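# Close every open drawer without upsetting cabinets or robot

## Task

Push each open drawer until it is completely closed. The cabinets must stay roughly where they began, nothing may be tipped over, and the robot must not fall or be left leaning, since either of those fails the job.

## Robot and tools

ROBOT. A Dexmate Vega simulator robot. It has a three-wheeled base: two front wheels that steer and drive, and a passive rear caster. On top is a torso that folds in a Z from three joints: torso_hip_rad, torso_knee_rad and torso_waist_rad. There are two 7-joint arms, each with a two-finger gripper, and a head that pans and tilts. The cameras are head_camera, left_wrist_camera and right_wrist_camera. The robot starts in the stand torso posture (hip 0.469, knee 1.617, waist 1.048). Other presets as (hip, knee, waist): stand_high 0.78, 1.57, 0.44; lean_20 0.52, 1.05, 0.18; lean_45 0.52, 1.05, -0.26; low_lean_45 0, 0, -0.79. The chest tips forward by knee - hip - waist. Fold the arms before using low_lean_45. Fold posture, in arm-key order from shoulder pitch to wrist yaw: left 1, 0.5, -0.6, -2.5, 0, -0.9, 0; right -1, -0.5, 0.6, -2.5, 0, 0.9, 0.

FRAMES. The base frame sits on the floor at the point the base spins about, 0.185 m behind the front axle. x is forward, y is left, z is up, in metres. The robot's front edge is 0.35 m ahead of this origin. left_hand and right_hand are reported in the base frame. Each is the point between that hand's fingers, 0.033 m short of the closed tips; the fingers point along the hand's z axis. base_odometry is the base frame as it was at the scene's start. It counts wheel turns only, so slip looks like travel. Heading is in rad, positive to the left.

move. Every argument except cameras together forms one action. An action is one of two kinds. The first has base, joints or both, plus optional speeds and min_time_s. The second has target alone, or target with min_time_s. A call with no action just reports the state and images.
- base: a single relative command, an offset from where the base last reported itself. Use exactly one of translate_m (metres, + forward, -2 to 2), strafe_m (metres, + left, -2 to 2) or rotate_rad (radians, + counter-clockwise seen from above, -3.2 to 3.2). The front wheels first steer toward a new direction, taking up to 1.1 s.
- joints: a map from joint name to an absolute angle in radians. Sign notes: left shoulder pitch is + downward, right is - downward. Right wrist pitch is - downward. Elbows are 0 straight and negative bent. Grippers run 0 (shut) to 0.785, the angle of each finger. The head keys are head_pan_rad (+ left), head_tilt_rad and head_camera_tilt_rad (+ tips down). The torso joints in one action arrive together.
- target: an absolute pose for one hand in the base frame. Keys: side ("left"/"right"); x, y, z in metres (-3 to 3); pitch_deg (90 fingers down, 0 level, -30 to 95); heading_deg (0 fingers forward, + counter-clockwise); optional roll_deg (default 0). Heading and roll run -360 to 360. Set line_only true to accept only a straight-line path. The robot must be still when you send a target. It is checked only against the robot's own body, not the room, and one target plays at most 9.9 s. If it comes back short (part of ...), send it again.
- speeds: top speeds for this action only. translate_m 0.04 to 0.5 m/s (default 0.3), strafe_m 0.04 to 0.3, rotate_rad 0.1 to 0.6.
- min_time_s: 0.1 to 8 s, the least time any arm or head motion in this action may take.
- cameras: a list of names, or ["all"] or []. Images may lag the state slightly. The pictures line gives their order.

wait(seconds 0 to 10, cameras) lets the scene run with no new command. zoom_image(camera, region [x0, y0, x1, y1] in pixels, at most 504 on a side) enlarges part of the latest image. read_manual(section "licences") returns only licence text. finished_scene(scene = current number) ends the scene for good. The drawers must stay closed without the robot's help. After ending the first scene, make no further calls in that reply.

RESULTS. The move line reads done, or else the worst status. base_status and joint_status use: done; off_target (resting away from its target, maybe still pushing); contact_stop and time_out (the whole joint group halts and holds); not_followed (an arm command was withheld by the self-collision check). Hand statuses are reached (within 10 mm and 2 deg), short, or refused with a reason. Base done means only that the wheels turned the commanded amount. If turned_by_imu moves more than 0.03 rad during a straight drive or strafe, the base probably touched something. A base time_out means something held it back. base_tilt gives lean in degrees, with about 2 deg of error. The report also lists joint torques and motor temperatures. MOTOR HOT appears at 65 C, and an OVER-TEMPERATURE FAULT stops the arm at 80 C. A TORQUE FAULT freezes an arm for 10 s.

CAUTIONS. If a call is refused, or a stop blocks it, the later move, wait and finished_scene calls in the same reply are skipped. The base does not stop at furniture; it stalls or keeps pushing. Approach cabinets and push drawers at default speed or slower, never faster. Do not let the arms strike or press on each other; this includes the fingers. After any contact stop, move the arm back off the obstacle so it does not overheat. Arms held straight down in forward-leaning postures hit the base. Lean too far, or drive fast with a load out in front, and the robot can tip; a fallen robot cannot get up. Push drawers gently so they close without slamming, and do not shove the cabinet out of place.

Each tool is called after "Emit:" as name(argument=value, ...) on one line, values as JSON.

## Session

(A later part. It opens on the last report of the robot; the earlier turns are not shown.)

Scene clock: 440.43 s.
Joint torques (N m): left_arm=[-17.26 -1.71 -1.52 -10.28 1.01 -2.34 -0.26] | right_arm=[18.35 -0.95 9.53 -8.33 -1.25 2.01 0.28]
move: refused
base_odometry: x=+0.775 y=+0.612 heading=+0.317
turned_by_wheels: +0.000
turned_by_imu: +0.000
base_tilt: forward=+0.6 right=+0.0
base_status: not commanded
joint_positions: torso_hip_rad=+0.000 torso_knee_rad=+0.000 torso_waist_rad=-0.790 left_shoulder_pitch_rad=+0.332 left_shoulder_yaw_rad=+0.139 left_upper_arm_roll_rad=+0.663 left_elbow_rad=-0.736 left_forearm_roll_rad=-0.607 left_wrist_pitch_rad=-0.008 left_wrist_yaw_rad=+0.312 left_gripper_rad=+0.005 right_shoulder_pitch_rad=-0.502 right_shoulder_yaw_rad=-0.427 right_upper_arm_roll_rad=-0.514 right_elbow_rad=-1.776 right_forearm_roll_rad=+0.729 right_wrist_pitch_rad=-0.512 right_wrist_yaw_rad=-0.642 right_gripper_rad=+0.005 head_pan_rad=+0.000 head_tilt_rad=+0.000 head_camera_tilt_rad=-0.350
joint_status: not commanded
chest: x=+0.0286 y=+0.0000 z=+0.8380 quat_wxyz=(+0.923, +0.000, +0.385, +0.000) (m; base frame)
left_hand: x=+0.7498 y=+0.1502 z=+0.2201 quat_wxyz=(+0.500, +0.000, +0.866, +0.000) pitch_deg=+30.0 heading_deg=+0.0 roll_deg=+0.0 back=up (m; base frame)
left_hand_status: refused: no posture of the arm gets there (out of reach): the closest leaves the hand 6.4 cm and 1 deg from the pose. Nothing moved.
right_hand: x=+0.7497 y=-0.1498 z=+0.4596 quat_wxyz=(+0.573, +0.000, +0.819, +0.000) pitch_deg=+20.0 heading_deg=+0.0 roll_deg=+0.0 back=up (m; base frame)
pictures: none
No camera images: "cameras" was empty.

Emit:
move(target={"side": "left", "x": 0.75, "y": 0.15, "z": 0.3, "pitch_deg": 25, "heading_deg": 0}, cameras=[])

Emit:
move(target={"side": "left", "x": 0.75, "y": 0.15, "z": 0.56, "pitch_deg": 10, "heading_deg": 0}, cameras=[])

Emit:
move(target={"side": "left", "x": 0.75, "y": 0.15, "z": 0.68, "pitch_deg": 0, "heading_deg": 0}, cameras=[])

Emit:
move(target={"side": "left", "x": 0.75, "y": 0.15, "z": 0.82, "pitch_deg": 0, "heading_deg": 0}, cameras=["head_camera"])

Emit:
move(target={"side": "left", "x": 0.75, "y": 0.15, "z": 0.96, "pitch_deg": 0, "heading_deg": 0}, cameras=["head_camera"])

Emit:
move(target={"side": "left", "x": 0.75, "y": 0.15, "z": 1.1, "pitch_deg": 0, "heading_deg": 0}, cameras=["head_camera"])

Scene clock: 450.70 s.
Joint torques (N m): left_arm=[-8.54 1.77 -9.14 -12.52 0.37 -1.42 0.55] | right_arm=[17.82 -1.23 9.59 -7.7 -1.14 2.06 0.23]
move: done
base_odometry: x=+0.775 y=+0.612 heading=+0.317
turned_by_wheels: +0.000
turned_by_imu: +0.001
base_tilt: forward=+0.7 right=+0.0
base_status: not commanded
joint_positions: torso_hip_rad=+0.000 torso_knee_rad=+0.000 torso_waist_rad=-0.790 left_shoulder_pitch_rad=+0.463 left_shoulder_yaw_rad=+0.296 left_upper_arm_roll_rad=+0.631 left_elbow_rad=-1.223 left_forearm_roll_rad=-0.623 left_wrist_pitch_rad=+0.166 left_wrist_yaw_rad=+0.453 left_gripper_rad=+0.005 right_shoulder_pitch_rad=-0.502 right_shoulder_yaw_rad=-0.427 right_upper_arm_roll_rad=-0.514 right_elbow_rad=-1.776 right_forearm_roll_rad=+0.729 right_wrist_pitch_rad=-0.512 right_wrist_yaw_rad=-0.642 right_gripper_rad=+0.005 head_pan_rad=+0.000 head_tilt_rad=+0.000 head_camera_tilt_rad=-0.350
joint_status: not commanded
chest: x=+0.0286 y=+0.0000 z=+0.8380 quat_wxyz=(+0.923, +0.000, +0.385, +0.000) (m; base frame)
left_hand: x=+0.7500 y=+0.1499 z=+0.2987 quat_wxyz=(+0.537, +0.000, +0.844, +0.000) pitch_deg=+25.1 heading_deg=+0.0 roll_deg=+0.0 back=up (m; base frame)
left_hand_status: reached (straight line, planned for 1.9 s): 1 mm and 0.1 deg off.
right_hand: x=+0.7497 y=-0.1498 z=+0.4596 quat_wxyz=(+0.573, +0.000, +0.819, +0.000) pitch_deg=+20.0 heading_deg=+0.0 roll_deg=+0.0 back=up (m; base frame)
pictures: none
No camera images: "cameras" was empty.

Scene clock: 454.87 s.
Joint torques (N m): left_arm=[-16.98 3.91 -11.3 -12.48 0.23 -1.85 0.71] | right_arm=[19.26 -2.1 9.56 -7.71 -1.22 2.04 0.22]
move: done
base_odometry: x=+0.775 y=+0.612 heading=+0.317
turned_by_wheels: +0.000
turned_by_imu: +0.001
base_tilt: forward=+0.6 right=-0.1
base_status: not commanded
joint_positions: torso_hip_rad=+0.000 torso_knee_rad=+0.000 torso_waist_rad=-0.790 left_shoulder_pitch_rad=+0.508 left_shoulder_yaw_rad=+0.474 left_upper_arm_roll_rad=+0.496 left_elbow_rad=-1.935 left_forearm_roll_rad=-0.696 left_wrist_pitch_rad=+0.478 left_wrist_yaw_rad=+0.680 left_gripper_rad=+0.005 right_shoulder_pitch_rad=-0.502 right_shoulder_yaw_rad=-0.427 right_upper_arm_roll_rad=-0.514 right_elbow_rad=-1.776 right_forearm_roll_rad=+0.729 right_wrist_pitch_rad=-0.512 right_wrist_yaw_rad=-0.642 right_gripper_rad=+0.005 head_pan_rad=+0.000 head_tilt_rad=+0.000 head_camera_tilt_rad=-0.350
joint_status: not commanded
chest: x=+0.0286 y=+0.0000 z=+0.8380 quat_wxyz=(+0.923, +0.000, +0.385, +0.000) (m; base frame)
left_hand: x=+0.7502 y=+0.1499 z=+0.5568 quat_wxyz=(+0.641, +0.000, +0.767, +0.000) pitch_deg=+10.2 heading_deg=+0.0 roll_deg=+0.0 back=up (m; base frame)
left_hand_status: reached (straight line, planned for 2.6 s): 3 mm and 0.2 deg off.
right_hand: x=+0.7497 y=-0.1498 z=+0.4596 quat_wxyz=(+0.573, +0.000, +0.819, +0.000) pitch_deg=+20.0 heading_deg=+0.0 roll_deg=+0.0 back=up (m; base frame)
pictures: none
No camera images: "cameras" was empty.

Scene clock: 456.97 s.
Joint torques (N m): left_arm=[-14.15 2.83 -13.44 -12.9 0.86 -1.34 0.43] | right_arm=[18.59 -1.22 9.66 -7.87 -1.23 2.09 0.15]
move: done
base_odometry: x=+0.775 y=+0.612 heading=+0.317
turned_by_wheels: +0.000
turned_by_imu: +0.000
base_tilt: forward=+0.7 right=+0.0
base_status: not commanded
joint_positions: torso_hip_rad=+0.000 torso_knee_rad=+0.000 torso_waist_rad=-0.790 left_shoulder_pitch_rad=+0.450 left_shoulder_yaw_rad=+0.495 left_upper_arm_roll_rad=+0.461 left_elbow_rad=-2.072 left_forearm_roll_rad=-0.679 left_wrist_pitch_rad=+0.506 left_wrist_yaw_rad=+0.712 left_gripper_rad=+0.005 right_shoulder_pitch_rad=-0.502 right_shoulder_yaw_rad=-0.427 right_upper_arm_roll_rad=-0.514 right_elbow_rad=-1.776 right_forearm_roll_rad=+0.729 right_wrist_pitch_rad=-0.512 right_wrist_yaw_rad=-0.642 right_gripper_rad=+0.005 head_pan_rad=+0.000 head_tilt_rad=+0.000 head_camera_tilt_rad=-0.350
joint_status: not commanded
chest: x=+0.0286 y=+0.0000 z=+0.8380 quat_wxyz=(+0.923, +0.000, +0.385, +0.000) (m; base frame)
left_hand: x=+0.7503 y=+0.1498 z=+0.6743 quat_wxyz=(+0.704, +0.000, +0.710, +0.000) pitch_deg=+0.5 heading_deg=+0.0 roll_deg=+0.0 back=up (m; base frame)
left_hand_status: reached (straight line, planned for 0.8 s): 6 mm and 0.5 deg off.
right_hand: x=+0.7497 y=-0.1498 z=+0.4596 quat_wxyz=(+0.573, +0.000, +0.819, +0.000) pitch_deg=+20.0 heading_deg=+0.0 roll_deg=+0.0 back=up (m; base frame)
pictures: none
No camera images: "cameras" was empty.

Scene clock: 460.13 s.
Joint torques (N m): left_arm=[-17.59 -1.47 -10.82 -9.36 0.44 -1.83 0.37] | right_arm=[17.91 -0.58 9.35 -8.07 -1.27 1.61 0.42]
move: done
base_odometry: x=+0.775 y=+0.612 heading=+0.317
turned_by_wheels: +0.000
turned_by_imu: +0.001
base_tilt: forward=+0.7 right=-0.1
base_status: not commanded
joint_positions: torso_hip_rad=+0.000 torso_knee_rad=+0.000 torso_waist_rad=-0.790 left_shoulder_pitch_rad=+0.185 left_shoulder_yaw_rad=+0.400 left_upper_arm_roll_rad=+0.328 left_elbow_rad=-2.184 left_forearm_roll_rad=-0.912 left_wrist_pitch_rad=+0.908 left_wrist_yaw_rad=+0.863 left_gripper_rad=+0.005 right_shoulder_pitch_rad=-0.502 right_shoulder_yaw_rad=-0.427 right_upper_arm_roll_rad=-0.514 right_elbow_rad=-1.776 right_forearm_roll_rad=+0.729 right_wrist_pitch_rad=-0.512 right_wrist_yaw_rad=-0.642 right_gripper_rad=+0.005 head_pan_rad=+0.000 head_tilt_rad=+0.000 head_camera_tilt_rad=-0.350
joint_status: not commanded
chest: x=+0.0286 y=+0.0000 z=+0.8380 quat_wxyz=(+0.923, +0.000, +0.385, +0.000) (m; base frame)
left_hand: x=+0.7503 y=+0.1500 z=+0.8174 quat_wxyz=(+0.707, +0.000, +0.707, +0.000) pitch_deg=+0.1 heading_deg=+0.0 roll_deg=+0.0 back=up (m; base frame)
left_hand_status: reached (straight line, planned for 1.6 s): 3 mm and 0.1 deg off.
right_hand: x=+0.7497 y=-0.1498 z=+0.4596 quat_wxyz=(+0.573, +0.000, +0.819, +0.000) pitch_deg=+20.0 heading_deg=+0.0 roll_deg=+0.0 back=up (m; base frame)
pictures: head_camera
Images, in order (width x height): head_camera 896x560.

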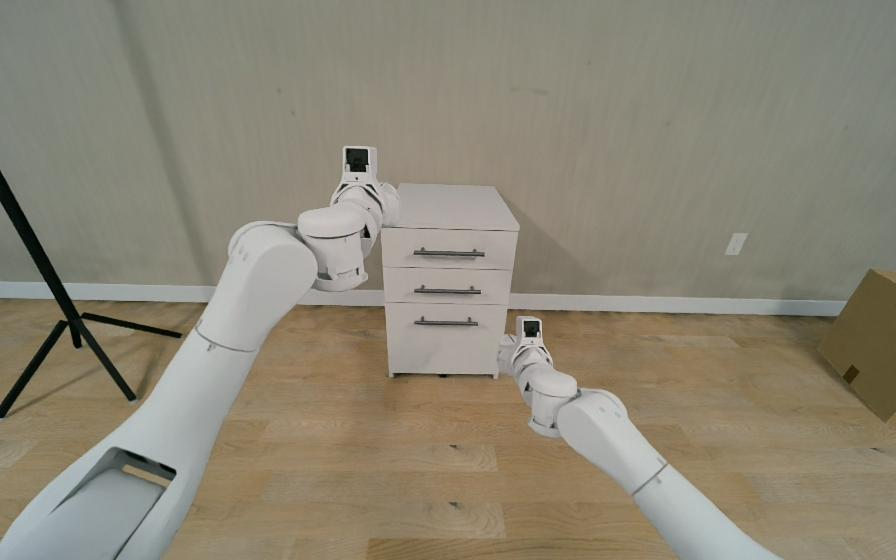

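Scene clock: 463.20 s.
Joint torques (N m): left_arm=[-22.85 -1.4 -6.69 -5.63 0.22 -1.51 0.46] | right_arm=[18.71 -1.31 9.42 -7.66 -1.25 2.35 0.3]
move: done
base_odometry: x=+0.775 y=+0.612 heading=+0.317
turned_by_wheels: +0.000
turned_by_imu: +0.000
base_tilt: forward=+0.7 right=-0.1
base_status: not commanded
joint_positions: torso_hip_rad=+0.000 torso_knee_rad=+0.000 torso_waist_rad=-0.790 left_shoulder_pitch_rad=-0.176 left_shoulder_yaw_rad=+0.217 left_upper_arm_roll_rad=+0.205 left_elbow_rad=-2.056 left_forearm_roll_rad=-1.129 left_wrist_pitch_rad=+1.247 left_wrist_yaw_rad=+1.052 left_gripper_rad=+0.005 right_shoulder_pitch_rad=-0.502 right_shoulder_yaw_rad=-0.427 right_upper_arm_roll_rad=-0.514 right_elbow_rad=-1.776 right_forearm_roll_rad=+0.729 right_wrist_pitch_rad=-0.512 right_wrist_yaw_rad=-0.642 right_gripper_rad=+0.005 head_pan_rad=+0.000 head_tilt_rad=+0.000 head_camera_tilt_rad=-0.350
joint_status: not commanded
chest: x=+0.0286 y=+0.0000 z=+0.8380 quat_wxyz=(+0.923, +0.000, +0.385, +0.000) (m; base frame)
left_hand: x=+0.7503 y=+0.1502 z=+0.9574 quat_wxyz=(+0.707, +0.000, +0.707, +0.000) pitch_deg=+0.0 heading_deg=+0.0 roll_deg=+0.0 back=up (m; base frame)
left_hand_status: reached (straight line, planned for 1.5 s): 3 mm and 0.1 deg off.
right_hand: x=+0.7497 y=-0.1498 z=+0.4596 quat_wxyz=(+0.573, +0.000, +0.819, +0.000) pitch_deg=+20.0 heading_deg=+0.0 roll_deg=+0.0 back=up (m; base frame)
pictures: head_camera
Images, in order (width x height): head_camera 896x560.

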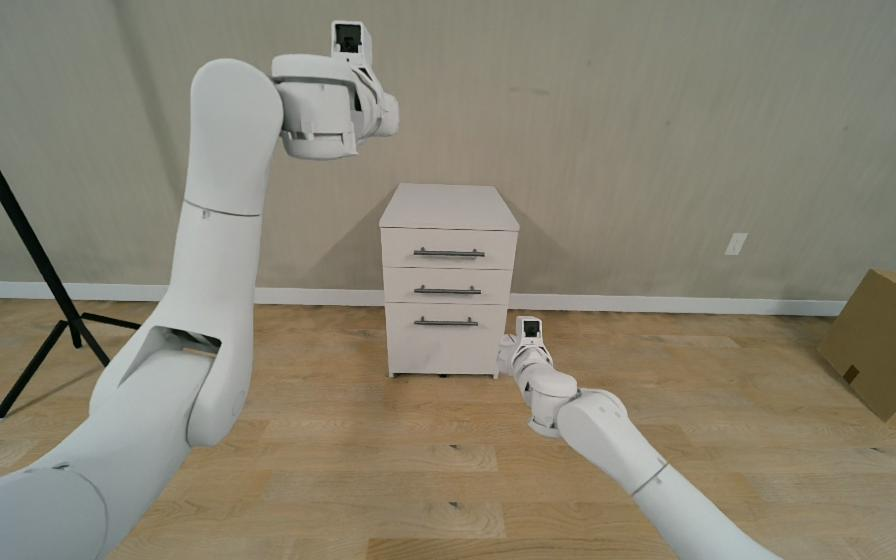

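Scene clock: 468.73 s.
Joint torques (N m): left_arm=[-17.84 0.2 -10.82 3.07 0.74 -2.04 0.16] | right_arm=[18.88 -0.87 9.68 -7.88 -1.3 2.05 0.1]
move: done
base_odometry: x=+0.775 y=+0.612 heading=+0.317
turned_by_wheels: +0.000
turned_by_imu: +0.001
base_tilt: forward=+0.7 right=-0.1
base_status: not commanded
joint_positions: torso_hip_rad=+0.000 torso_knee_rad=+0.000 torso_waist_rad=-0.790 left_shoulder_pitch_rad=-1.231 left_shoulder_yaw_rad=+0.848 left_upper_arm_roll_rad=+1.346 left_elbow_rad=-1.801 left_forearm_roll_rad=-2.019 left_wrist_pitch_rad=+0.454 left_wrist_yaw_rad=+1.087 left_gripper_rad=+0.005 right_shoulder_pitch_rad=-0.502 right_shoulder_yaw_rad=-0.427 right_upper_arm_roll_rad=-0.514 right_elbow_rad=-1.776 right_forearm_roll_rad=+0.729 right_wrist_pitch_rad=-0.512 right_wrist_yaw_rad=-0.642 right_gripper_rad=+0.005 head_pan_rad=+0.000 head_tilt_rad=+0.000 head_camera_tilt_rad=-0.350
joint_status: not commanded
chest: x=+0.0286 y=+0.0000 z=+0.8380 quat_wxyz=(+0.923, +0.000, +0.385, +0.000) (m; base frame)
left_hand: x=+0.7498 y=+0.1472 z=+1.0992 quat_wxyz=(+0.707, +0.003, +0.707, +0.000) pitch_deg=+0.0 heading_deg=-0.3 roll_deg=+0.2 back=up (m; base frame)
left_hand_status: reached (checked arc [no straight line was possible; over the whole arc the hand travels 0.33 m to end 0.14 m from its start, up to 0.14 m off the straight line; left_upper_arm_roll_rad turns most, 1.15 rad; on the way or at its end the hand turns up to 17 deg from its attitude at the start], planned for 3.9 s): 3 mm and 0.4 deg off.
right_hand: x=+0.7497 y=-0.1498 z=+0.4596 quat_wxyz=(+0.573, +0.000, +0.819, +0.000) pitch_deg=+20.0 heading_deg=+0.0 roll_deg=+0.0 back=up (m; base frame)
pictures: head_camera
Images, in order (width x height): head_camera 896x560.

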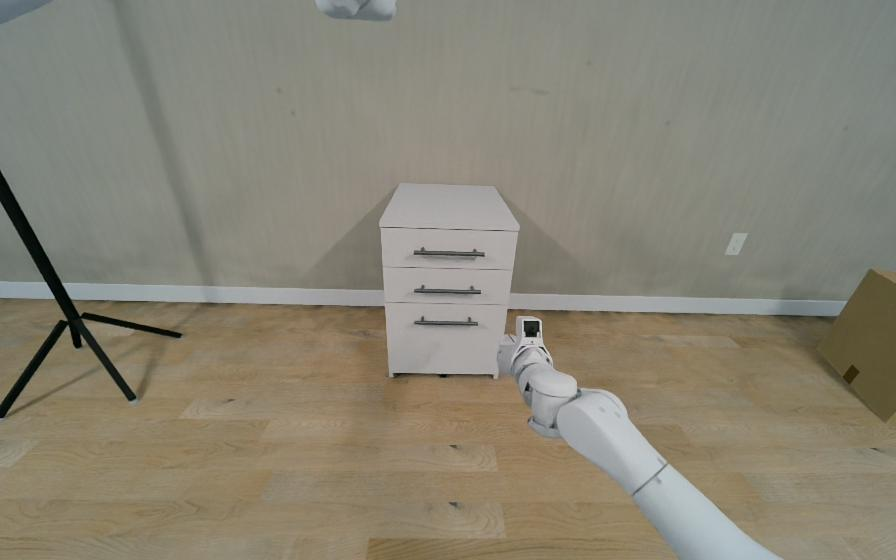

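Emit:
move(target={"side": "left", "x": 0.75, "y": 0.15, "z": 0.8, "pitch_deg": 0, "heading_deg": 0}, cameras=[])

Emit:
move(target={"side": "left", "x": 0.75, "y": 0.15, "z": 0.46, "pitch_deg": 20, "heading_deg": 0}, cameras=[])

Emit:
move(joints={"head_tilt_rad": -0.79, "head_pan_rad": 2.18, "head_camera_tilt_rad": 0.3}, cameras=["head_camera"])

Emit:
move(joints={"head_tilt_rad": -0.79, "head_pan_rad": -2.7, "head_camera_tilt_rad": 0.3}, cameras=["head_camera"])

Scene clock: 496.73 s.
Joint torques (N m): left_arm=[-18.53 -2.86 -7.87 4.95 0.38 -1.36 0.65] | right_arm=[18.65 -0.57 9.55 -8.75 -1.2 2.23 0.24]
move: done
base_odometry: x=+0.775 y=+0.612 heading=+0.317
turned_by_wheels: +0.000
turned_by_imu: +0.001
base_tilt: forward=+0.7 right=+0.0
base_status: not commanded
joint_positions: torso_hip_rad=+0.000 torso_knee_rad=+0.000 torso_waist_rad=-0.790 left_shoulder_pitch_rad=-1.492 left_shoulder_yaw_rad=+0.618 left_upper_arm_roll_rad=+2.648 left_elbow_rad=-2.128 left_forearm_roll_rad=-1.834 left_wrist_pitch_rad=-0.773 left_wrist_yaw_rad=+1.087 left_gripper_rad=+0.005 right_shoulder_pitch_rad=-0.502 right_shoulder_yaw_rad=-0.427 right_upper_arm_roll_rad=-0.514 right_elbow_rad=-1.776 right_forearm_roll_rad=+0.729 right_wrist_pitch_rad=-0.512 right_wrist_yaw_rad=-0.642 right_gripper_rad=+0.005 head_pan_rad=+0.000 head_tilt_rad=+0.000 head_camera_tilt_rad=-0.350
joint_status: not commanded
chest: x=+0.0286 y=+0.0000 z=+0.8380 quat_wxyz=(+0.923, +0.000, +0.385, +0.000) (m; base frame)
left_hand: x=+0.7500 y=+0.1495 z=+0.8004 quat_wxyz=(+0.707, +0.000, +0.707, +0.000) pitch_deg=+0.1 heading_deg=+0.0 roll_deg=+0.0 back=up (m; base frame)
left_hand_status: reached (straight line, planned for 4.6 s): 1 mm and 0.1 deg off.
right_hand: x=+0.7497 y=-0.1498 z=+0.4596 quat_wxyz=(+0.573, +0.000, +0.819, +0.000) pitch_deg=+20.0 heading_deg=+0.0 roll_deg=+0.0 back=up (m; base frame)
pictures: none
No camera images: "cameras" was empty.

Scene clock: 500.63 s.
Joint torques (N m): left_arm=[-13.87 -1.51 -13.3 2.79 0.98 -1.95 -0.46] | right_arm=[19.27 -0.25 9.47 -8.17 -1.18 1.53 0.34]
move: done
base_odometry: x=+0.775 y=+0.612 heading=+0.317
turned_by_wheels: +0.000
turned_by_imu: +0.001
base_tilt: forward=+0.6 right=-0.1
base_status: not commanded
joint_positions: torso_hip_rad=+0.000 torso_knee_rad=+0.000 torso_waist_rad=-0.790 left_shoulder_pitch_rad=-0.868 left_shoulder_yaw_rad=+0.464 left_upper_arm_roll_rad=+2.599 left_elbow_rad=-1.719 left_forearm_roll_rad=-1.967 left_wrist_pitch_rad=-0.822 left_wrist_yaw_rad=+0.875 left_gripper_rad=+0.005 right_shoulder_pitch_rad=-0.502 right_shoulder_yaw_rad=-0.427 right_upper_arm_roll_rad=-0.514 right_elbow_rad=-1.776 right_forearm_roll_rad=+0.729 right_wrist_pitch_rad=-0.512 right_wrist_yaw_rad=-0.642 right_gripper_rad=+0.005 head_pan_rad=+0.000 head_tilt_rad=+0.000 head_camera_tilt_rad=-0.350
joint_status: not commanded
chest: x=+0.0286 y=+0.0000 z=+0.8380 quat_wxyz=(+0.923, +0.000, +0.385, +0.000) (m; base frame)
left_hand: x=+0.7503 y=+0.1502 z=+0.4629 quat_wxyz=(+0.575, +0.000, +0.818, +0.000) pitch_deg=+19.8 heading_deg=+0.0 roll_deg=+0.0 back=up (m; base frame)
left_hand_status: reached (straight line, planned for 2.3 s): 3 mm and 0.2 deg off.
right_hand: x=+0.7497 y=-0.1498 z=+0.4596 quat_wxyz=(+0.573, +0.000, +0.819, +0.000) pitch_deg=+20.0 heading_deg=+0.0 roll_deg=+0.0 back=up (m; base frame)
pictures: none
No camera images: "cameras" was empty.

Scene clock: 502.77 s.
Joint torques (N m): left_arm=[-13.86 -4.16 -12.88 3.32 -0.08 -0.97 0.12] | right_arm=[18.75 -0.43 9.6 -8.16 -1.23 2 0.17]
move: done
base_odometry: x=+0.775 y=+0.612 heading=+0.317
turned_by_wheels: +0.000
turned_by_imu: +0.000
base_tilt: forward=+0.6 right=+0.0
base_status: not commanded
joint_positions: torso_hip_rad=+0.000 torso_knee_rad=+0.000 torso_waist_rad=-0.790 left_shoulder_pitch_rad=-0.862 left_shoulder_yaw_rad=+0.463 left_upper_arm_roll_rad=+2.598 left_elbow_rad=-1.714 left_forearm_roll_rad=-1.969 left_wrist_pitch_rad=-0.821 left_wrist_yaw_rad=+0.872 left_gripper_rad=+0.005 right_shoulder_pitch_rad=-0.502 right_shoulder_yaw_rad=-0.427 right_upper_arm_roll_rad=-0.514 right_elbow_rad=-1.776 right_forearm_roll_rad=+0.729 right_wrist_pitch_rad=-0.512 right_wrist_yaw_rad=-0.642 right_gripper_rad=+0.005 head_pan_rad=+2.180 head_tilt_rad=-0.790 head_camera_tilt_rad=+0.300
joint_status: all done
chest: x=+0.0286 y=+0.0000 z=+0.8380 quat_wxyz=(+0.923, +0.000, +0.385, +0.000) (m; base frame)
left_hand: x=+0.7499 y=+0.1502 z=+0.4599 quat_wxyz=(+0.573, +0.000, +0.819, +0.000) pitch_deg=+20.0 heading_deg=+0.0 roll_deg=+0.0 back=up (m; base frame)
right_hand: x=+0.7497 y=-0.1498 z=+0.4596 quat_wxyz=(+0.573, +0.000, +0.819, +0.000) pitch_deg=+20.0 heading_deg=+0.0 roll_deg=+0.0 back=up (m; base frame)
pictures: head_camera
Images, in order (width x height): head_camera 896x560.

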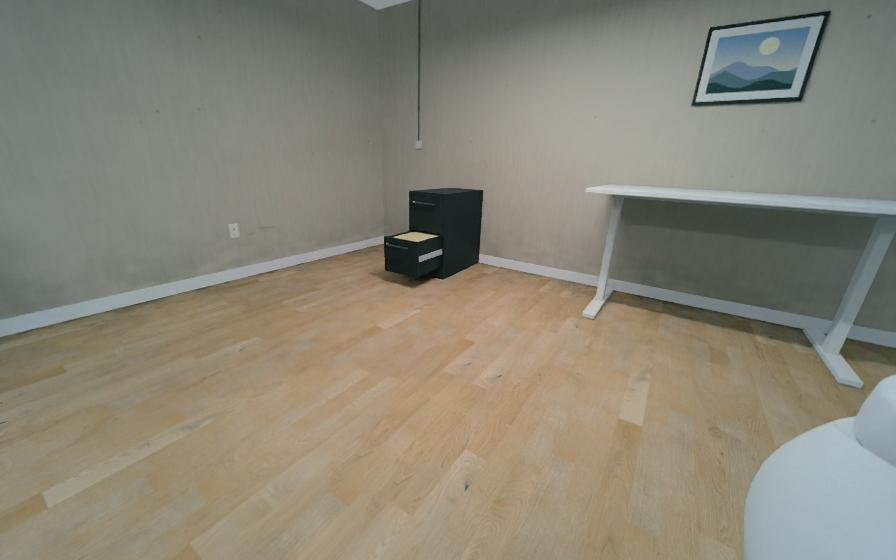

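Scene clock: 506.70 s.
Joint torques (N m): left_arm=[-14.67 -2.38 -10.96 3 0.15 -2.24 -0.39] | right_arm=[18.51 -1.71 9.53 -7.99 -1.21 2.16 0.14]
move: done
base_odometry: x=+0.775 y=+0.612 heading=+0.317
turned_by_wheels: +0.000
turned_by_imu: +0.001
base_tilt: forward=+0.7 right=-0.1
base_status: not commanded
joint_positions: torso_hip_rad=+0.000 torso_knee_rad=+0.000 torso_waist_rad=-0.790 left_shoulder_pitch_rad=-0.862 left_shoulder_yaw_rad=+0.463 left_upper_arm_roll_rad=+2.598 left_elbow_rad=-1.714 left_forearm_roll_rad=-1.969 left_wrist_pitch_rad=-0.821 left_wrist_yaw_rad=+0.872 left_gripper_rad=+0.005 right_shoulder_pitch_rad=-0.502 right_shoulder_yaw_rad=-0.427 right_upper_arm_roll_rad=-0.514 right_elbow_rad=-1.776 right_forearm_roll_rad=+0.729 right_wrist_pitch_rad=-0.512 right_wrist_yaw_rad=-0.642 right_gripper_rad=+0.005 head_pan_rad=-2.700 head_tilt_rad=-0.790 head_camera_tilt_rad=+0.300
joint_status: all done
chest: x=+0.0286 y=+0.0000 z=+0.8380 quat_wxyz=(+0.923, +0.000, +0.385, +0.000) (m; base frame)
left_hand: x=+0.7499 y=+0.1502 z=+0.4599 quat_wxyz=(+0.573, +0.000, +0.819, +0.000) pitch_deg=+20.0 heading_deg=+0.0 roll_deg=+0.0 back=up (m; base frame)
right_hand: x=+0.7497 y=-0.1498 z=+0.4596 quat_wxyz=(+0.573, +0.000, +0.819, +0.000) pitch_deg=+20.0 heading_deg=+0.0 roll_deg=+0.0 back=up (m; base frame)
pictures: head_camera
Images, in order (width x height): head_camera 896x560.

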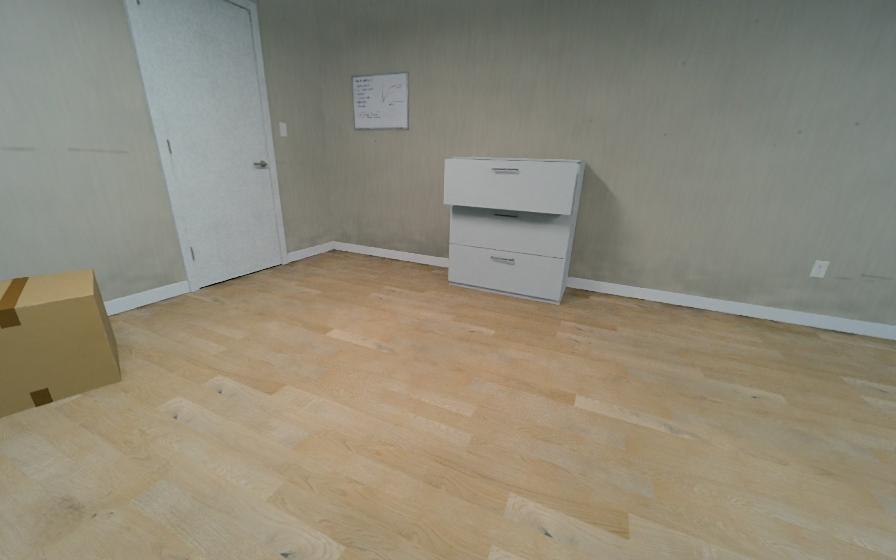

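Emit:
move(target={"side": "left", "x": 0.75, "y": 0.15, "z": 1.1, "pitch_deg": 0, "heading_deg": 0}, cameras=[])

Emit:
move(base={"rotate_rad": -0.54}, joints={"left_shoulder_pitch_rad": -0.176, "left_shoulder_yaw_rad": 0.217, "left_upper_arm_roll_rad": 0.205, "left_elbow_rad": -2.056, "left_forearm_roll_rad": -1.129, "left_wrist_pitch_rad": 1.247, "left_wrist_yaw_rad": 1.052}, cameras=[])

Scene clock: 541.40 s.
Joint torques (N m): left_arm=[-17.95 -1.52 -13.9 7.02 0.95 -1.57 -0.51] | right_arm=[19.25 -1.01 9.35 -7.64 -1.15 2.61 0.21]
move: done
base_odometry: x=+0.775 y=+0.612 heading=+0.317
turned_by_wheels: +0.000
turned_by_imu: +0.001
base_tilt: forward=+0.7 right=+0.0
base_status: not commanded
joint_positions: torso_hip_rad=+0.000 torso_knee_rad=+0.000 torso_waist_rad=-0.790 left_shoulder_pitch_rad=-1.973 left_shoulder_yaw_rad=+0.648 left_upper_arm_roll_rad=+2.371 left_elbow_rad=-1.826 left_forearm_roll_rad=-2.414 left_wrist_pitch_rad=-0.071 left_wrist_yaw_rad=+0.765 left_gripper_rad=+0.005 right_shoulder_pitch_rad=-0.502 right_shoulder_yaw_rad=-0.427 right_upper_arm_roll_rad=-0.514 right_elbow_rad=-1.776 right_forearm_roll_rad=+0.729 right_wrist_pitch_rad=-0.512 right_wrist_yaw_rad=-0.642 right_gripper_rad=+0.005 head_pan_rad=-2.700 head_tilt_rad=-0.790 head_camera_tilt_rad=+0.300
joint_status: not commanded
chest: x=+0.0286 y=+0.0000 z=+0.8380 quat_wxyz=(+0.923, +0.000, +0.385, +0.000) (m; base frame)
left_hand: x=+0.7519 y=+0.1505 z=+1.0967 quat_wxyz=(+0.706, +0.000, +0.708, +0.001) pitch_deg=+0.1 heading_deg=+0.1 roll_deg=+0.0 back=up (m; base frame)
left_hand_status: reached (checked arc [a long move; over the whole arc the hand travels 0.67 m to end 0.64 m from its start, up to 0.09 m off the straight line; left_shoulder_pitch_rad turns most, 1.12 rad; on the way or at its end the hand turns up to 20 deg from its attitude at the start], planned for 3.8 s): 4 mm and 0.2 deg off.
right_hand: x=+0.7497 y=-0.1498 z=+0.4596 quat_wxyz=(+0.573, +0.000, +0.819, +0.000) pitch_deg=+20.0 heading_deg=+0.0 roll_deg=+0.0 back=up (m; base frame)
pictures: none
No camera images: "cameras" was empty.

Scene clock: 550.07 s.
Joint torques (N m): left_arm=[-15.05 -2.35 -5.4 -7.54 0.93 -0.74 0.73] | right_arm=[18.85 -1.14 9.82 -7.49 -1.17 2.51 0.05]
move: done
base_odometry: x=+0.775 y=+0.613 heading=-0.224
turned_by_wheels: -0.541
turned_by_imu: -0.527
base_tilt: forward=+0.7 right=-0.1
base_status: done
joint_positions: torso_hip_rad=+0.000 torso_knee_rad=+0.000 torso_waist_rad=-0.790 left_shoulder_pitch_rad=-0.181 left_shoulder_yaw_rad=+0.218 left_upper_arm_roll_rad=+0.211 left_elbow_rad=-2.055 left_forearm_roll_rad=-1.133 left_wrist_pitch_rad=+1.243 left_wrist_yaw_rad=+1.051 left_gripper_rad=+0.005 right_shoulder_pitch_rad=-0.502 right_shoulder_yaw_rad=-0.427 right_upper_arm_roll_rad=-0.514 right_elbow_rad=-1.776 right_forearm_roll_rad=+0.729 right_wrist_pitch_rad=-0.512 right_wrist_yaw_rad=-0.642 right_gripper_rad=+0.005 head_pan_rad=-2.700 head_tilt_rad=-0.790 head_camera_tilt_rad=+0.300
joint_status: all done
chest: x=+0.0286 y=+0.0000 z=+0.8380 quat_wxyz=(+0.923, +0.000, +0.385, +0.000) (m; base frame)
left_hand: x=+0.7497 y=+0.1468 z=+0.9600 quat_wxyz=(+0.708, +0.002, +0.706, -0.001) pitch_deg=-0.2 heading_deg=-0.3 roll_deg=+0.1 back=up (m; base frame)
right_hand: x=+0.7497 y=-0.1498 z=+0.4597 quat_wxyz=(+0.573, +0.000, +0.819, +0.000) pitch_deg=+20.0 heading_deg=+0.0 roll_deg=+0.0 back=up (m; base frame)
pictures: none
No camera images: "cameras" was empty.

Emit:
move(base={"translate_m": -2.0}, speeds={"translate_m": 0.5}, joints={"left_shoulder_pitch_rad": 0.332, "left_shoulder_yaw_rad": 0.139, "left_upper_arm_roll_rad": 0.663, "left_elbow_rad": -0.736, "left_forearm_roll_rad": -0.607, "left_wrist_pitch_rad": -0.008, "left_wrist_yaw_rad": 0.312, "right_shoulder_pitch_rad": -0.332, "right_shoulder_yaw_rad": -0.139, "right_upper_arm_roll_rad": -0.663, "right_elbow_rad": -0.736, "right_forearm_roll_rad": 0.607, "right_wrist_pitch_rad": 0.008, "right_wrist_yaw_rad": -0.312, "head_pan_rad": 0, "head_tilt_rad": -0.79, "head_camera_tilt_rad": 0.44}, cameras=[])

Emit:
move(base={"translate_m": -0.35}, cameras=[])

Emit:
move(base={"rotate_rad": 2.07}, cameras=["head_camera"])

Scene clock: 569.37 s.
Joint torques (N m): left_arm=[-11.58 -6.34 0.03 -8.83 0.53 -1.57 0.11] | right_arm=[20.21 3.13 -1.29 -4.9 -1.02 2.46 0.16]
move: done
base_odometry: x=-1.176 y=+1.053 heading=-0.225
turned_by_wheels: -0.001
turned_by_imu: -0.001
base_tilt: forward=+0.7 right=-0.1
base_status: done
joint_positions: torso_hip_rad=+0.000 torso_knee_rad=+0.000 torso_waist_rad=-0.790 left_shoulder_pitch_rad=+0.331 left_shoulder_yaw_rad=+0.139 left_upper_arm_roll_rad=+0.662 left_elbow_rad=-0.738 left_forearm_roll_rad=-0.608 left_wrist_pitch_rad=-0.005 left_wrist_yaw_rad=+0.314 left_gripper_rad=+0.005 right_shoulder_pitch_rad=-0.333 right_shoulder_yaw_rad=-0.139 right_upper_arm_roll_rad=-0.663 right_elbow_rad=-0.737 right_forearm_roll_rad=+0.607 right_wrist_pitch_rad=+0.007 right_wrist_yaw_rad=-0.312 right_gripper_rad=+0.005 head_pan_rad=+0.000 head_tilt_rad=-0.790 head_camera_tilt_rad=+0.440
joint_status: all done
chest: x=+0.0286 y=+0.0000 z=+0.8380 quat_wxyz=(+0.923, +0.000, +0.385, +0.000) (m; base frame)
left_hand: x=+0.7506 y=+0.1507 z=+0.2209 quat_wxyz=(+0.500, -0.001, +0.866, +0.000) pitch_deg=+30.0 heading_deg=+0.1 roll_deg=-0.1 back=up (m; base frame)
right_hand: x=+0.7495 y=-0.1508 z=+0.2195 quat_wxyz=(+0.499, +0.000, +0.866, +0.000) pitch_deg=+30.1 heading_deg=-0.1 roll_deg=+0.0 back=up (m; base frame)
pictures: none
No camera images: "cameras" was empty.

Scene clock: 572.07 s.
Joint torques (N m): left_arm=[-10.6 -2.04 -1.42 -9.5 0.45 -3.31 -0.28] | right_arm=[20.18 3.87 -0.9 -4.57 -1.02 2.33 0.4]
move: done
base_odometry: x=-1.517 y=+1.130 heading=-0.225
turned_by_wheels: -0.001
turned_by_imu: +0.000
base_tilt: forward=+0.6 right=-0.1
base_status: done
joint_positions: torso_hip_rad=+0.000 torso_knee_rad=+0.000 torso_waist_rad=-0.790 left_shoulder_pitch_rad=+0.332 left_shoulder_yaw_rad=+0.139 left_upper_arm_roll_rad=+0.663 left_elbow_rad=-0.736 left_forearm_roll_rad=-0.607 left_wrist_pitch_rad=-0.008 left_wrist_yaw_rad=+0.312 left_gripper_rad=+0.005 right_shoulder_pitch_rad=-0.332 right_shoulder_yaw_rad=-0.139 right_upper_arm_roll_rad=-0.663 right_elbow_rad=-0.736 right_forearm_roll_rad=+0.607 right_wrist_pitch_rad=+0.008 right_wrist_yaw_rad=-0.312 right_gripper_rad=+0.005 head_pan_rad=+0.000 head_tilt_rad=-0.790 head_camera_tilt_rad=+0.440
joint_status: not commanded
chest: x=+0.0286 y=+0.0000 z=+0.8380 quat_wxyz=(+0.923, +0.000, +0.385, +0.000) (m; base frame)
left_hand: x=+0.7496 y=+0.1506 z=+0.2197 quat_wxyz=(+0.499, +0.000, +0.866, +0.000) pitch_deg=+30.1 heading_deg=+0.0 roll_deg=+0.0 back=up (m; base frame)
right_hand: x=+0.7495 y=-0.1507 z=+0.2195 quat_wxyz=(+0.499, +0.000, +0.866, +0.000) pitch_deg=+30.1 heading_deg=+0.0 roll_deg=+0.0 back=up (m; base frame)
pictures: none
No camera images: "cameras" was empty.

Scene clock: 577.10 s.
Joint torques (N m): left_arm=[-14.86 -2.43 -2.73 -8.96 0.98 -3.25 -0.19] | right_arm=[20.18 2.66 -1.09 -5.45 -0.94 2.18 0.07]
move: done
base_odometry: x=-1.517 y=+1.129 heading=+1.848
turned_by_wheels: +2.073
turned_by_imu: +2.032
base_tilt: forward=+0.6 right=+0.0
base_status: done
joint_positions: torso_hip_rad=+0.000 torso_knee_rad=+0.000 torso_waist_rad=-0.790 left_shoulder_pitch_rad=+0.332 left_shoulder_yaw_rad=+0.139 left_upper_arm_roll_rad=+0.663 left_elbow_rad=-0.736 left_forearm_roll_rad=-0.607 left_wrist_pitch_rad=-0.008 left_wrist_yaw_rad=+0.312 left_gripper_rad=+0.005 right_shoulder_pitch_rad=-0.332 right_shoulder_yaw_rad=-0.139 right_upper_arm_roll_rad=-0.663 right_elbow_rad=-0.736 right_forearm_roll_rad=+0.607 right_wrist_pitch_rad=+0.008 right_wrist_yaw_rad=-0.312 right_gripper_rad=+0.005 head_pan_rad=+0.000 head_tilt_rad=-0.790 head_camera_tilt_rad=+0.440
joint_status: not commanded
chest: x=+0.0286 y=+0.0000 z=+0.8380 quat_wxyz=(+0.923, +0.000, +0.385, +0.000) (m; base frame)
left_hand: x=+0.7496 y=+0.1506 z=+0.2197 quat_wxyz=(+0.499, +0.000, +0.866, +0.000) pitch_deg=+30.1 heading_deg=+0.0 roll_deg=+0.0 back=up (m; base frame)
right_hand: x=+0.7495 y=-0.1507 z=+0.2195 quat_wxyz=(+0.499, +0.000, +0.866, +0.000) pitch_deg=+30.1 heading_deg=+0.0 roll_deg=+0.0 back=up (m; base frame)
pictures: head_camera
Images, in order (width x height): head_camera 896x560.

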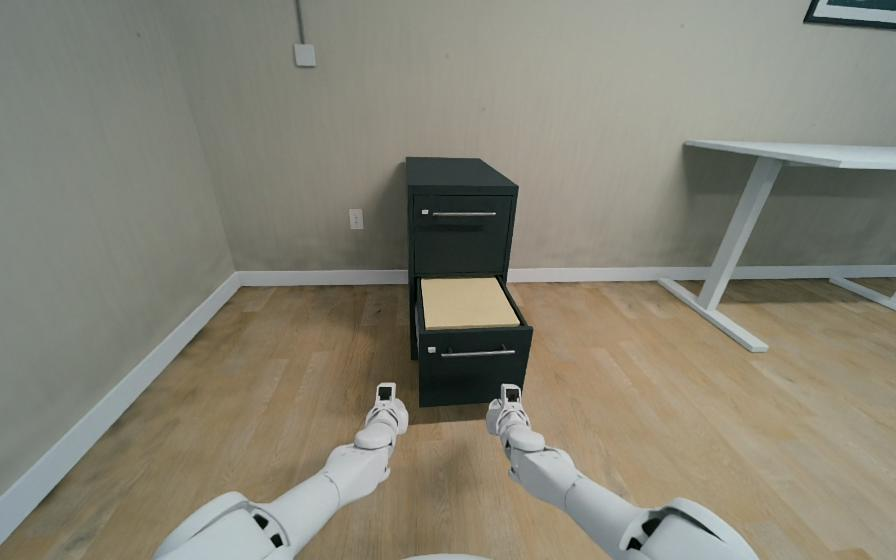

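Emit:
zoom_image(camera="head_camera", region=[380, 140, 560, 420])

Scaled by 1.800 from the camera's 896x560 image, which has a finer 960x600 frame.

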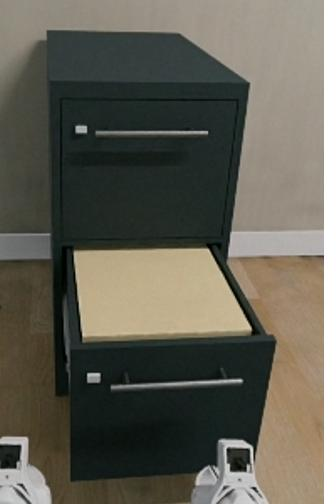

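Emit:
move(base={"rotate_rad": 0.1}, cameras=[])

Emit:
move(base={"strafe_m": -0.17}, cameras=[])

Emit:
move(target={"side": "left", "x": 0.75, "y": 0.12, "z": 0.22, "pitch_deg": 30, "heading_deg": 0}, cameras=[])

Emit:
move(target={"side": "right", "x": 0.75, "y": -0.12, "z": 0.22, "pitch_deg": 30, "heading_deg": 0}, cameras=["all"])

Emit:
zoom_image(camera="head_camera", region=[350, 140, 550, 420])

Scene clock: 617.60 s.
Joint torques (N m): left_arm=[-9.65 -2.93 -0.27 -10.33 0.73 -2.6 0.1] | right_arm=[20.28 1.83 -1 -5.87 -0.97 2.56 0.09]
move: done
base_odometry: x=-1.517 y=+1.129 heading=+1.947
turned_by_wheels: +0.100
turned_by_imu: +0.098
base_tilt: forward=+0.7 right=+0.0
base_status: done
joint_positions: torso_hip_rad=+0.000 torso_knee_rad=+0.000 torso_waist_rad=-0.790 left_shoulder_pitch_rad=+0.332 left_shoulder_yaw_rad=+0.139 left_upper_arm_roll_rad=+0.663 left_elbow_rad=-0.736 left_forearm_roll_rad=-0.607 left_wrist_pitch_rad=-0.008 left_wrist_yaw_rad=+0.312 left_gripper_rad=+0.005 right_shoulder_pitch_rad=-0.332 right_shoulder_yaw_rad=-0.139 right_upper_arm_roll_rad=-0.663 right_elbow_rad=-0.736 right_forearm_roll_rad=+0.607 right_wrist_pitch_rad=+0.008 right_wrist_yaw_rad=-0.312 right_gripper_rad=+0.005 head_pan_rad=+0.000 head_tilt_rad=-0.790 head_camera_tilt_rad=+0.440
joint_status: not commanded
chest: x=+0.0286 y=+0.0000 z=+0.8380 quat_wxyz=(+0.923, +0.000, +0.385, +0.000) (m; base frame)
left_hand: x=+0.7496 y=+0.1505 z=+0.2197 quat_wxyz=(+0.499, +0.000, +0.866, +0.000) pitch_deg=+30.1 heading_deg=+0.0 roll_deg=+0.0 back=up (m; base frame)
right_hand: x=+0.7495 y=-0.1507 z=+0.2195 quat_wxyz=(+0.499, +0.000, +0.866, +0.000) pitch_deg=+30.1 heading_deg=+0.0 roll_deg=+0.0 back=up (m; base frame)
pictures: none
No camera images: "cameras" was empty.

Scene clock: 620.00 s.
Joint torques (N m): left_arm=[-13.56 -3.31 -3.41 -10.67 1.37 -2.28 -0.13] | right_arm=[20.1 2.05 -0.81 -6.07 -0.92 1.91 0.04]
move: done
base_odometry: x=-1.359 y=+1.191 heading=+1.945
turned_by_wheels: -0.003
turned_by_imu: -0.001
base_tilt: forward=+0.7 right=-0.1
base_status: done
joint_positions: torso_hip_rad=+0.000 torso_knee_rad=+0.000 torso_waist_rad=-0.790 left_shoulder_pitch_rad=+0.332 left_shoulder_yaw_rad=+0.139 left_upper_arm_roll_rad=+0.663 left_elbow_rad=-0.736 left_forearm_roll_rad=-0.607 left_wrist_pitch_rad=-0.008 left_wrist_yaw_rad=+0.312 left_gripper_rad=+0.005 right_shoulder_pitch_rad=-0.332 right_shoulder_yaw_rad=-0.139 right_upper_arm_roll_rad=-0.663 right_elbow_rad=-0.736 right_forearm_roll_rad=+0.607 right_wrist_pitch_rad=+0.008 right_wrist_yaw_rad=-0.312 right_gripper_rad=+0.005 head_pan_rad=+0.000 head_tilt_rad=-0.790 head_camera_tilt_rad=+0.440
joint_status: not commanded
chest: x=+0.0286 y=+0.0000 z=+0.8380 quat_wxyz=(+0.923, +0.000, +0.385, +0.000) (m; base frame)
left_hand: x=+0.7496 y=+0.1505 z=+0.2197 quat_wxyz=(+0.499, +0.000, +0.866, +0.000) pitch_deg=+30.1 heading_deg=+0.0 roll_deg=+0.0 back=up (m; base frame)
right_hand: x=+0.7495 y=-0.1507 z=+0.2195 quat_wxyz=(+0.499, +0.000, +0.866, +0.000) pitch_deg=+30.1 heading_deg=+0.0 roll_deg=+0.0 back=up (m; base frame)
pictures: none
No camera images: "cameras" was empty.

Scene clock: 621.80 s.
Joint torques (N m): left_arm=[-18.52 -6.9 -0.56 -9.97 0.68 -2.6 0.1] | right_arm=[19.58 2.41 -0.91 -5.84 -0.88 2.52 0.14]
move: done
base_odometry: x=-1.359 y=+1.191 heading=+1.945
turned_by_wheels: +0.000
turned_by_imu: +0.000
base_tilt: forward=+0.7 right=-0.1
base_status: not commanded
joint_positions: torso_hip_rad=+0.000 torso_knee_rad=+0.000 torso_waist_rad=-0.790 left_shoulder_pitch_rad=+0.300 left_shoulder_yaw_rad=+0.066 left_upper_arm_roll_rad=+0.680 left_elbow_rad=-0.650 left_forearm_roll_rad=-0.593 left_wrist_pitch_rad=-0.042 left_wrist_yaw_rad=+0.334 left_gripper_rad=+0.005 right_shoulder_pitch_rad=-0.332 right_shoulder_yaw_rad=-0.139 right_upper_arm_roll_rad=-0.663 right_elbow_rad=-0.736 right_forearm_roll_rad=+0.607 right_wrist_pitch_rad=+0.008 right_wrist_yaw_rad=-0.312 right_gripper_rad=+0.005 head_pan_rad=+0.000 head_tilt_rad=-0.790 head_camera_tilt_rad=+0.440
joint_status: not commanded
chest: x=+0.0286 y=+0.0000 z=+0.8380 quat_wxyz=(+0.923, +0.000, +0.385, +0.000) (m; base frame)
left_hand: x=+0.7498 y=+0.1221 z=+0.2196 quat_wxyz=(+0.500, +0.000, +0.866, +0.000) pitch_deg=+30.0 heading_deg=+0.0 roll_deg=+0.0 back=up (m; base frame)
left_hand_status: reached (straight line, planned for 0.6 s): 2 mm and 0.0 deg off.
right_hand: x=+0.7495 y=-0.1507 z=+0.2195 quat_wxyz=(+0.499, +0.000, +0.866, +0.000) pitch_deg=+30.1 heading_deg=+0.0 roll_deg=+0.0 back=up (m; base frame)
pictures: none
No camera images: "cameras" was empty.

Scene clock: 623.60 s.
Joint torques (N m): left_arm=[-19.31 -5 0.26 -9.28 1 -2.75 0.12] | right_arm=[21.02 6.81 -1.59 -4.38 -0.98 2.39 -0.15]
move: done
base_odometry: x=-1.359 y=+1.191 heading=+1.945
turned_by_wheels: +0.000
turned_by_imu: +0.000
base_tilt: forward=+0.7 right=+0.0
base_status: not commanded
joint_positions: torso_hip_rad=+0.000 torso_knee_rad=+0.000 torso_waist_rad=-0.790 left_shoulder_pitch_rad=+0.298 left_shoulder_yaw_rad=+0.061 left_upper_arm_roll_rad=+0.681 left_elbow_rad=-0.645 left_forearm_roll_rad=-0.592 left_wrist_pitch_rad=-0.044 left_wrist_yaw_rad=+0.335 left_gripper_rad=+0.005 right_shoulder_pitch_rad=-0.300 right_shoulder_yaw_rad=-0.066 right_upper_arm_roll_rad=-0.680 right_elbow_rad=-0.650 right_forearm_roll_rad=+0.593 right_wrist_pitch_rad=+0.042 right_wrist_yaw_rad=-0.334 right_gripper_rad=+0.005 head_pan_rad=+0.000 head_tilt_rad=-0.790 head_camera_tilt_rad=+0.440
joint_status: not commanded
chest: x=+0.0286 y=+0.0000 z=+0.8380 quat_wxyz=(+0.923, +0.000, +0.385, +0.000) (m; base frame)
left_hand: x=+0.7498 y=+0.1202 z=+0.2197 quat_wxyz=(+0.500, +0.000, +0.866, +0.000) pitch_deg=+30.0 heading_deg=+0.0 roll_deg=+0.0 back=up (m; base frame)
right_hand: x=+0.7497 y=-0.1221 z=+0.2195 quat_wxyz=(+0.500, +0.000, +0.866, +0.000) pitch_deg=+30.1 heading_deg=+0.0 roll_deg=+0.0 back=up (m; base frame)
right_hand_status: reached (straight line, planned for 0.6 s): 2 mm and 0.1 deg off.
pictures: head_camera, left_wrist_camera, right_wrist_camera
Images, in order (width x height): head_camera 896x560, left_wrist_camera 672x420, right_wrist_camera 672x420.

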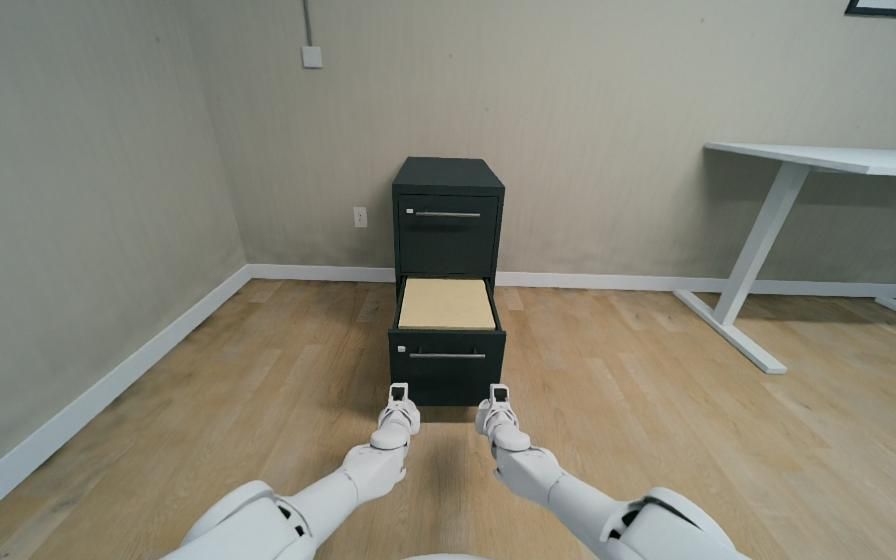

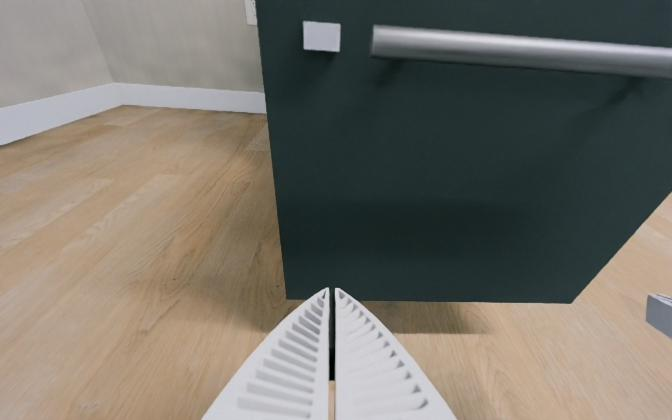

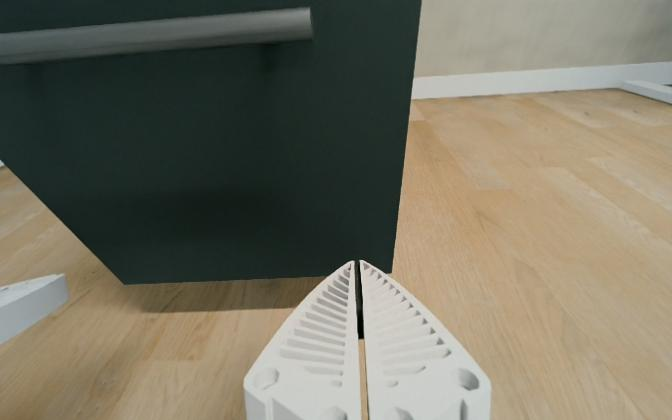

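Scaled by 1.800 from the camera's 896x560 image, which has a finer 960x600 frame.

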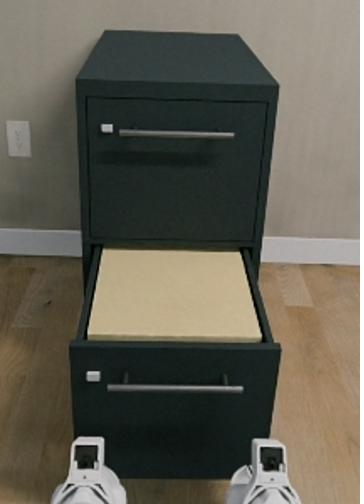

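Emit:
move(base={"translate_m": 0.38}, speeds={"translate_m": 0.2}, cameras=["all"])

Scene clock: 631.80 s.
Joint torques (N m): left_arm=[-18.11 -2.05 -4.89 -10.13 0.43 -2.32 -0.1] | right_arm=[18.85 2.22 1.12 -8.25 -0.92 1.97 0.26]
move: done
base_odometry: x=-1.499 y=+1.545 heading=+1.945
turned_by_wheels: +0.000
turned_by_imu: +0.002
base_tilt: forward=+0.7 right=+0.0
base_status: done
joint_positions: torso_hip_rad=+0.000 torso_knee_rad=+0.000 torso_waist_rad=-0.790 left_shoulder_pitch_rad=+0.298 left_shoulder_yaw_rad=+0.061 left_upper_arm_roll_rad=+0.681 left_elbow_rad=-0.644 left_forearm_roll_rad=-0.592 left_wrist_pitch_rad=-0.044 left_wrist_yaw_rad=+0.335 left_gripper_rad=+0.005 right_shoulder_pitch_rad=-0.298 right_shoulder_yaw_rad=-0.061 right_upper_arm_roll_rad=-0.681 right_elbow_rad=-0.644 right_forearm_roll_rad=+0.592 right_wrist_pitch_rad=+0.044 right_wrist_yaw_rad=-0.335 right_gripper_rad=+0.005 head_pan_rad=+0.000 head_tilt_rad=-0.790 head_camera_tilt_rad=+0.440
joint_status: not commanded
chest: x=+0.0286 y=+0.0000 z=+0.8380 quat_wxyz=(+0.923, +0.000, +0.385, +0.000) (m; base frame)
left_hand: x=+0.7497 y=+0.1200 z=+0.2197 quat_wxyz=(+0.500, +0.000, +0.866, +0.000) pitch_deg=+30.0 heading_deg=+0.0 roll_deg=+0.0 back=up (m; base frame)
right_hand: x=+0.7496 y=-0.1201 z=+0.2196 quat_wxyz=(+0.500, +0.000, +0.866, +0.000) pitch_deg=+30.0 heading_deg=+0.0 roll_deg=+0.0 back=up (m; base frame)
pictures: head_camera, left_wrist_camera, right_wrist_camera
Images, in order (width x height): head_camera 896x560, left_wrist_camera 672x420, right_wrist_camera 672x420.

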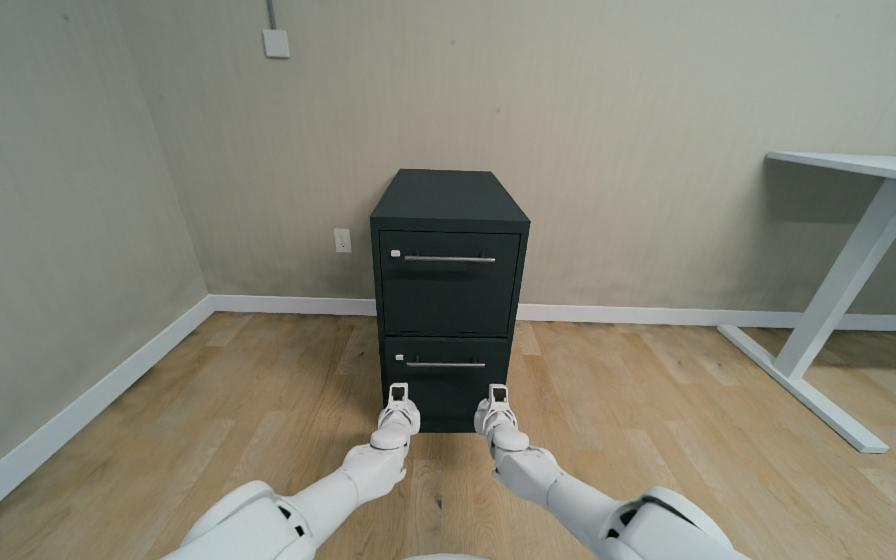

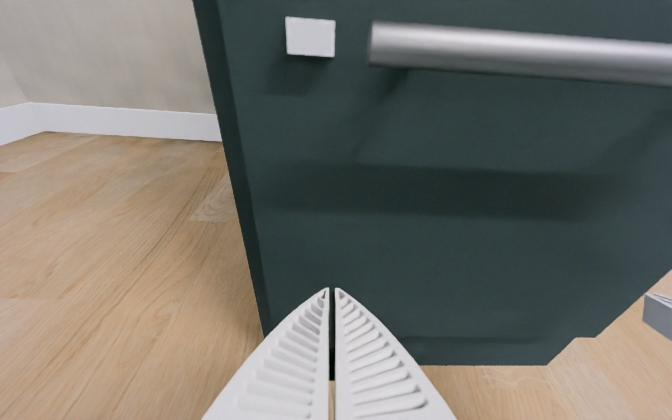

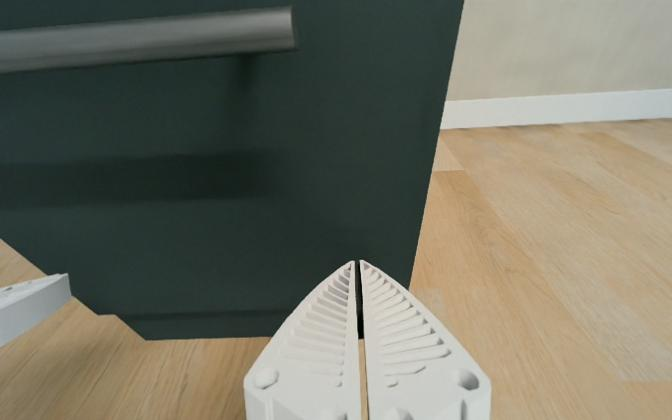

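Emit:
zoom_image(camera="head_camera", region=[360, 310, 540, 440])

Scaled by 2.800 from the camera's 896x560 image, which has a finer 960x600 frame.

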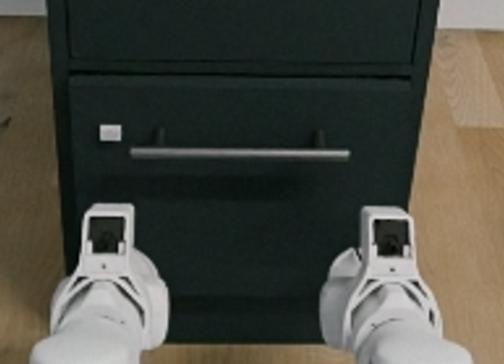

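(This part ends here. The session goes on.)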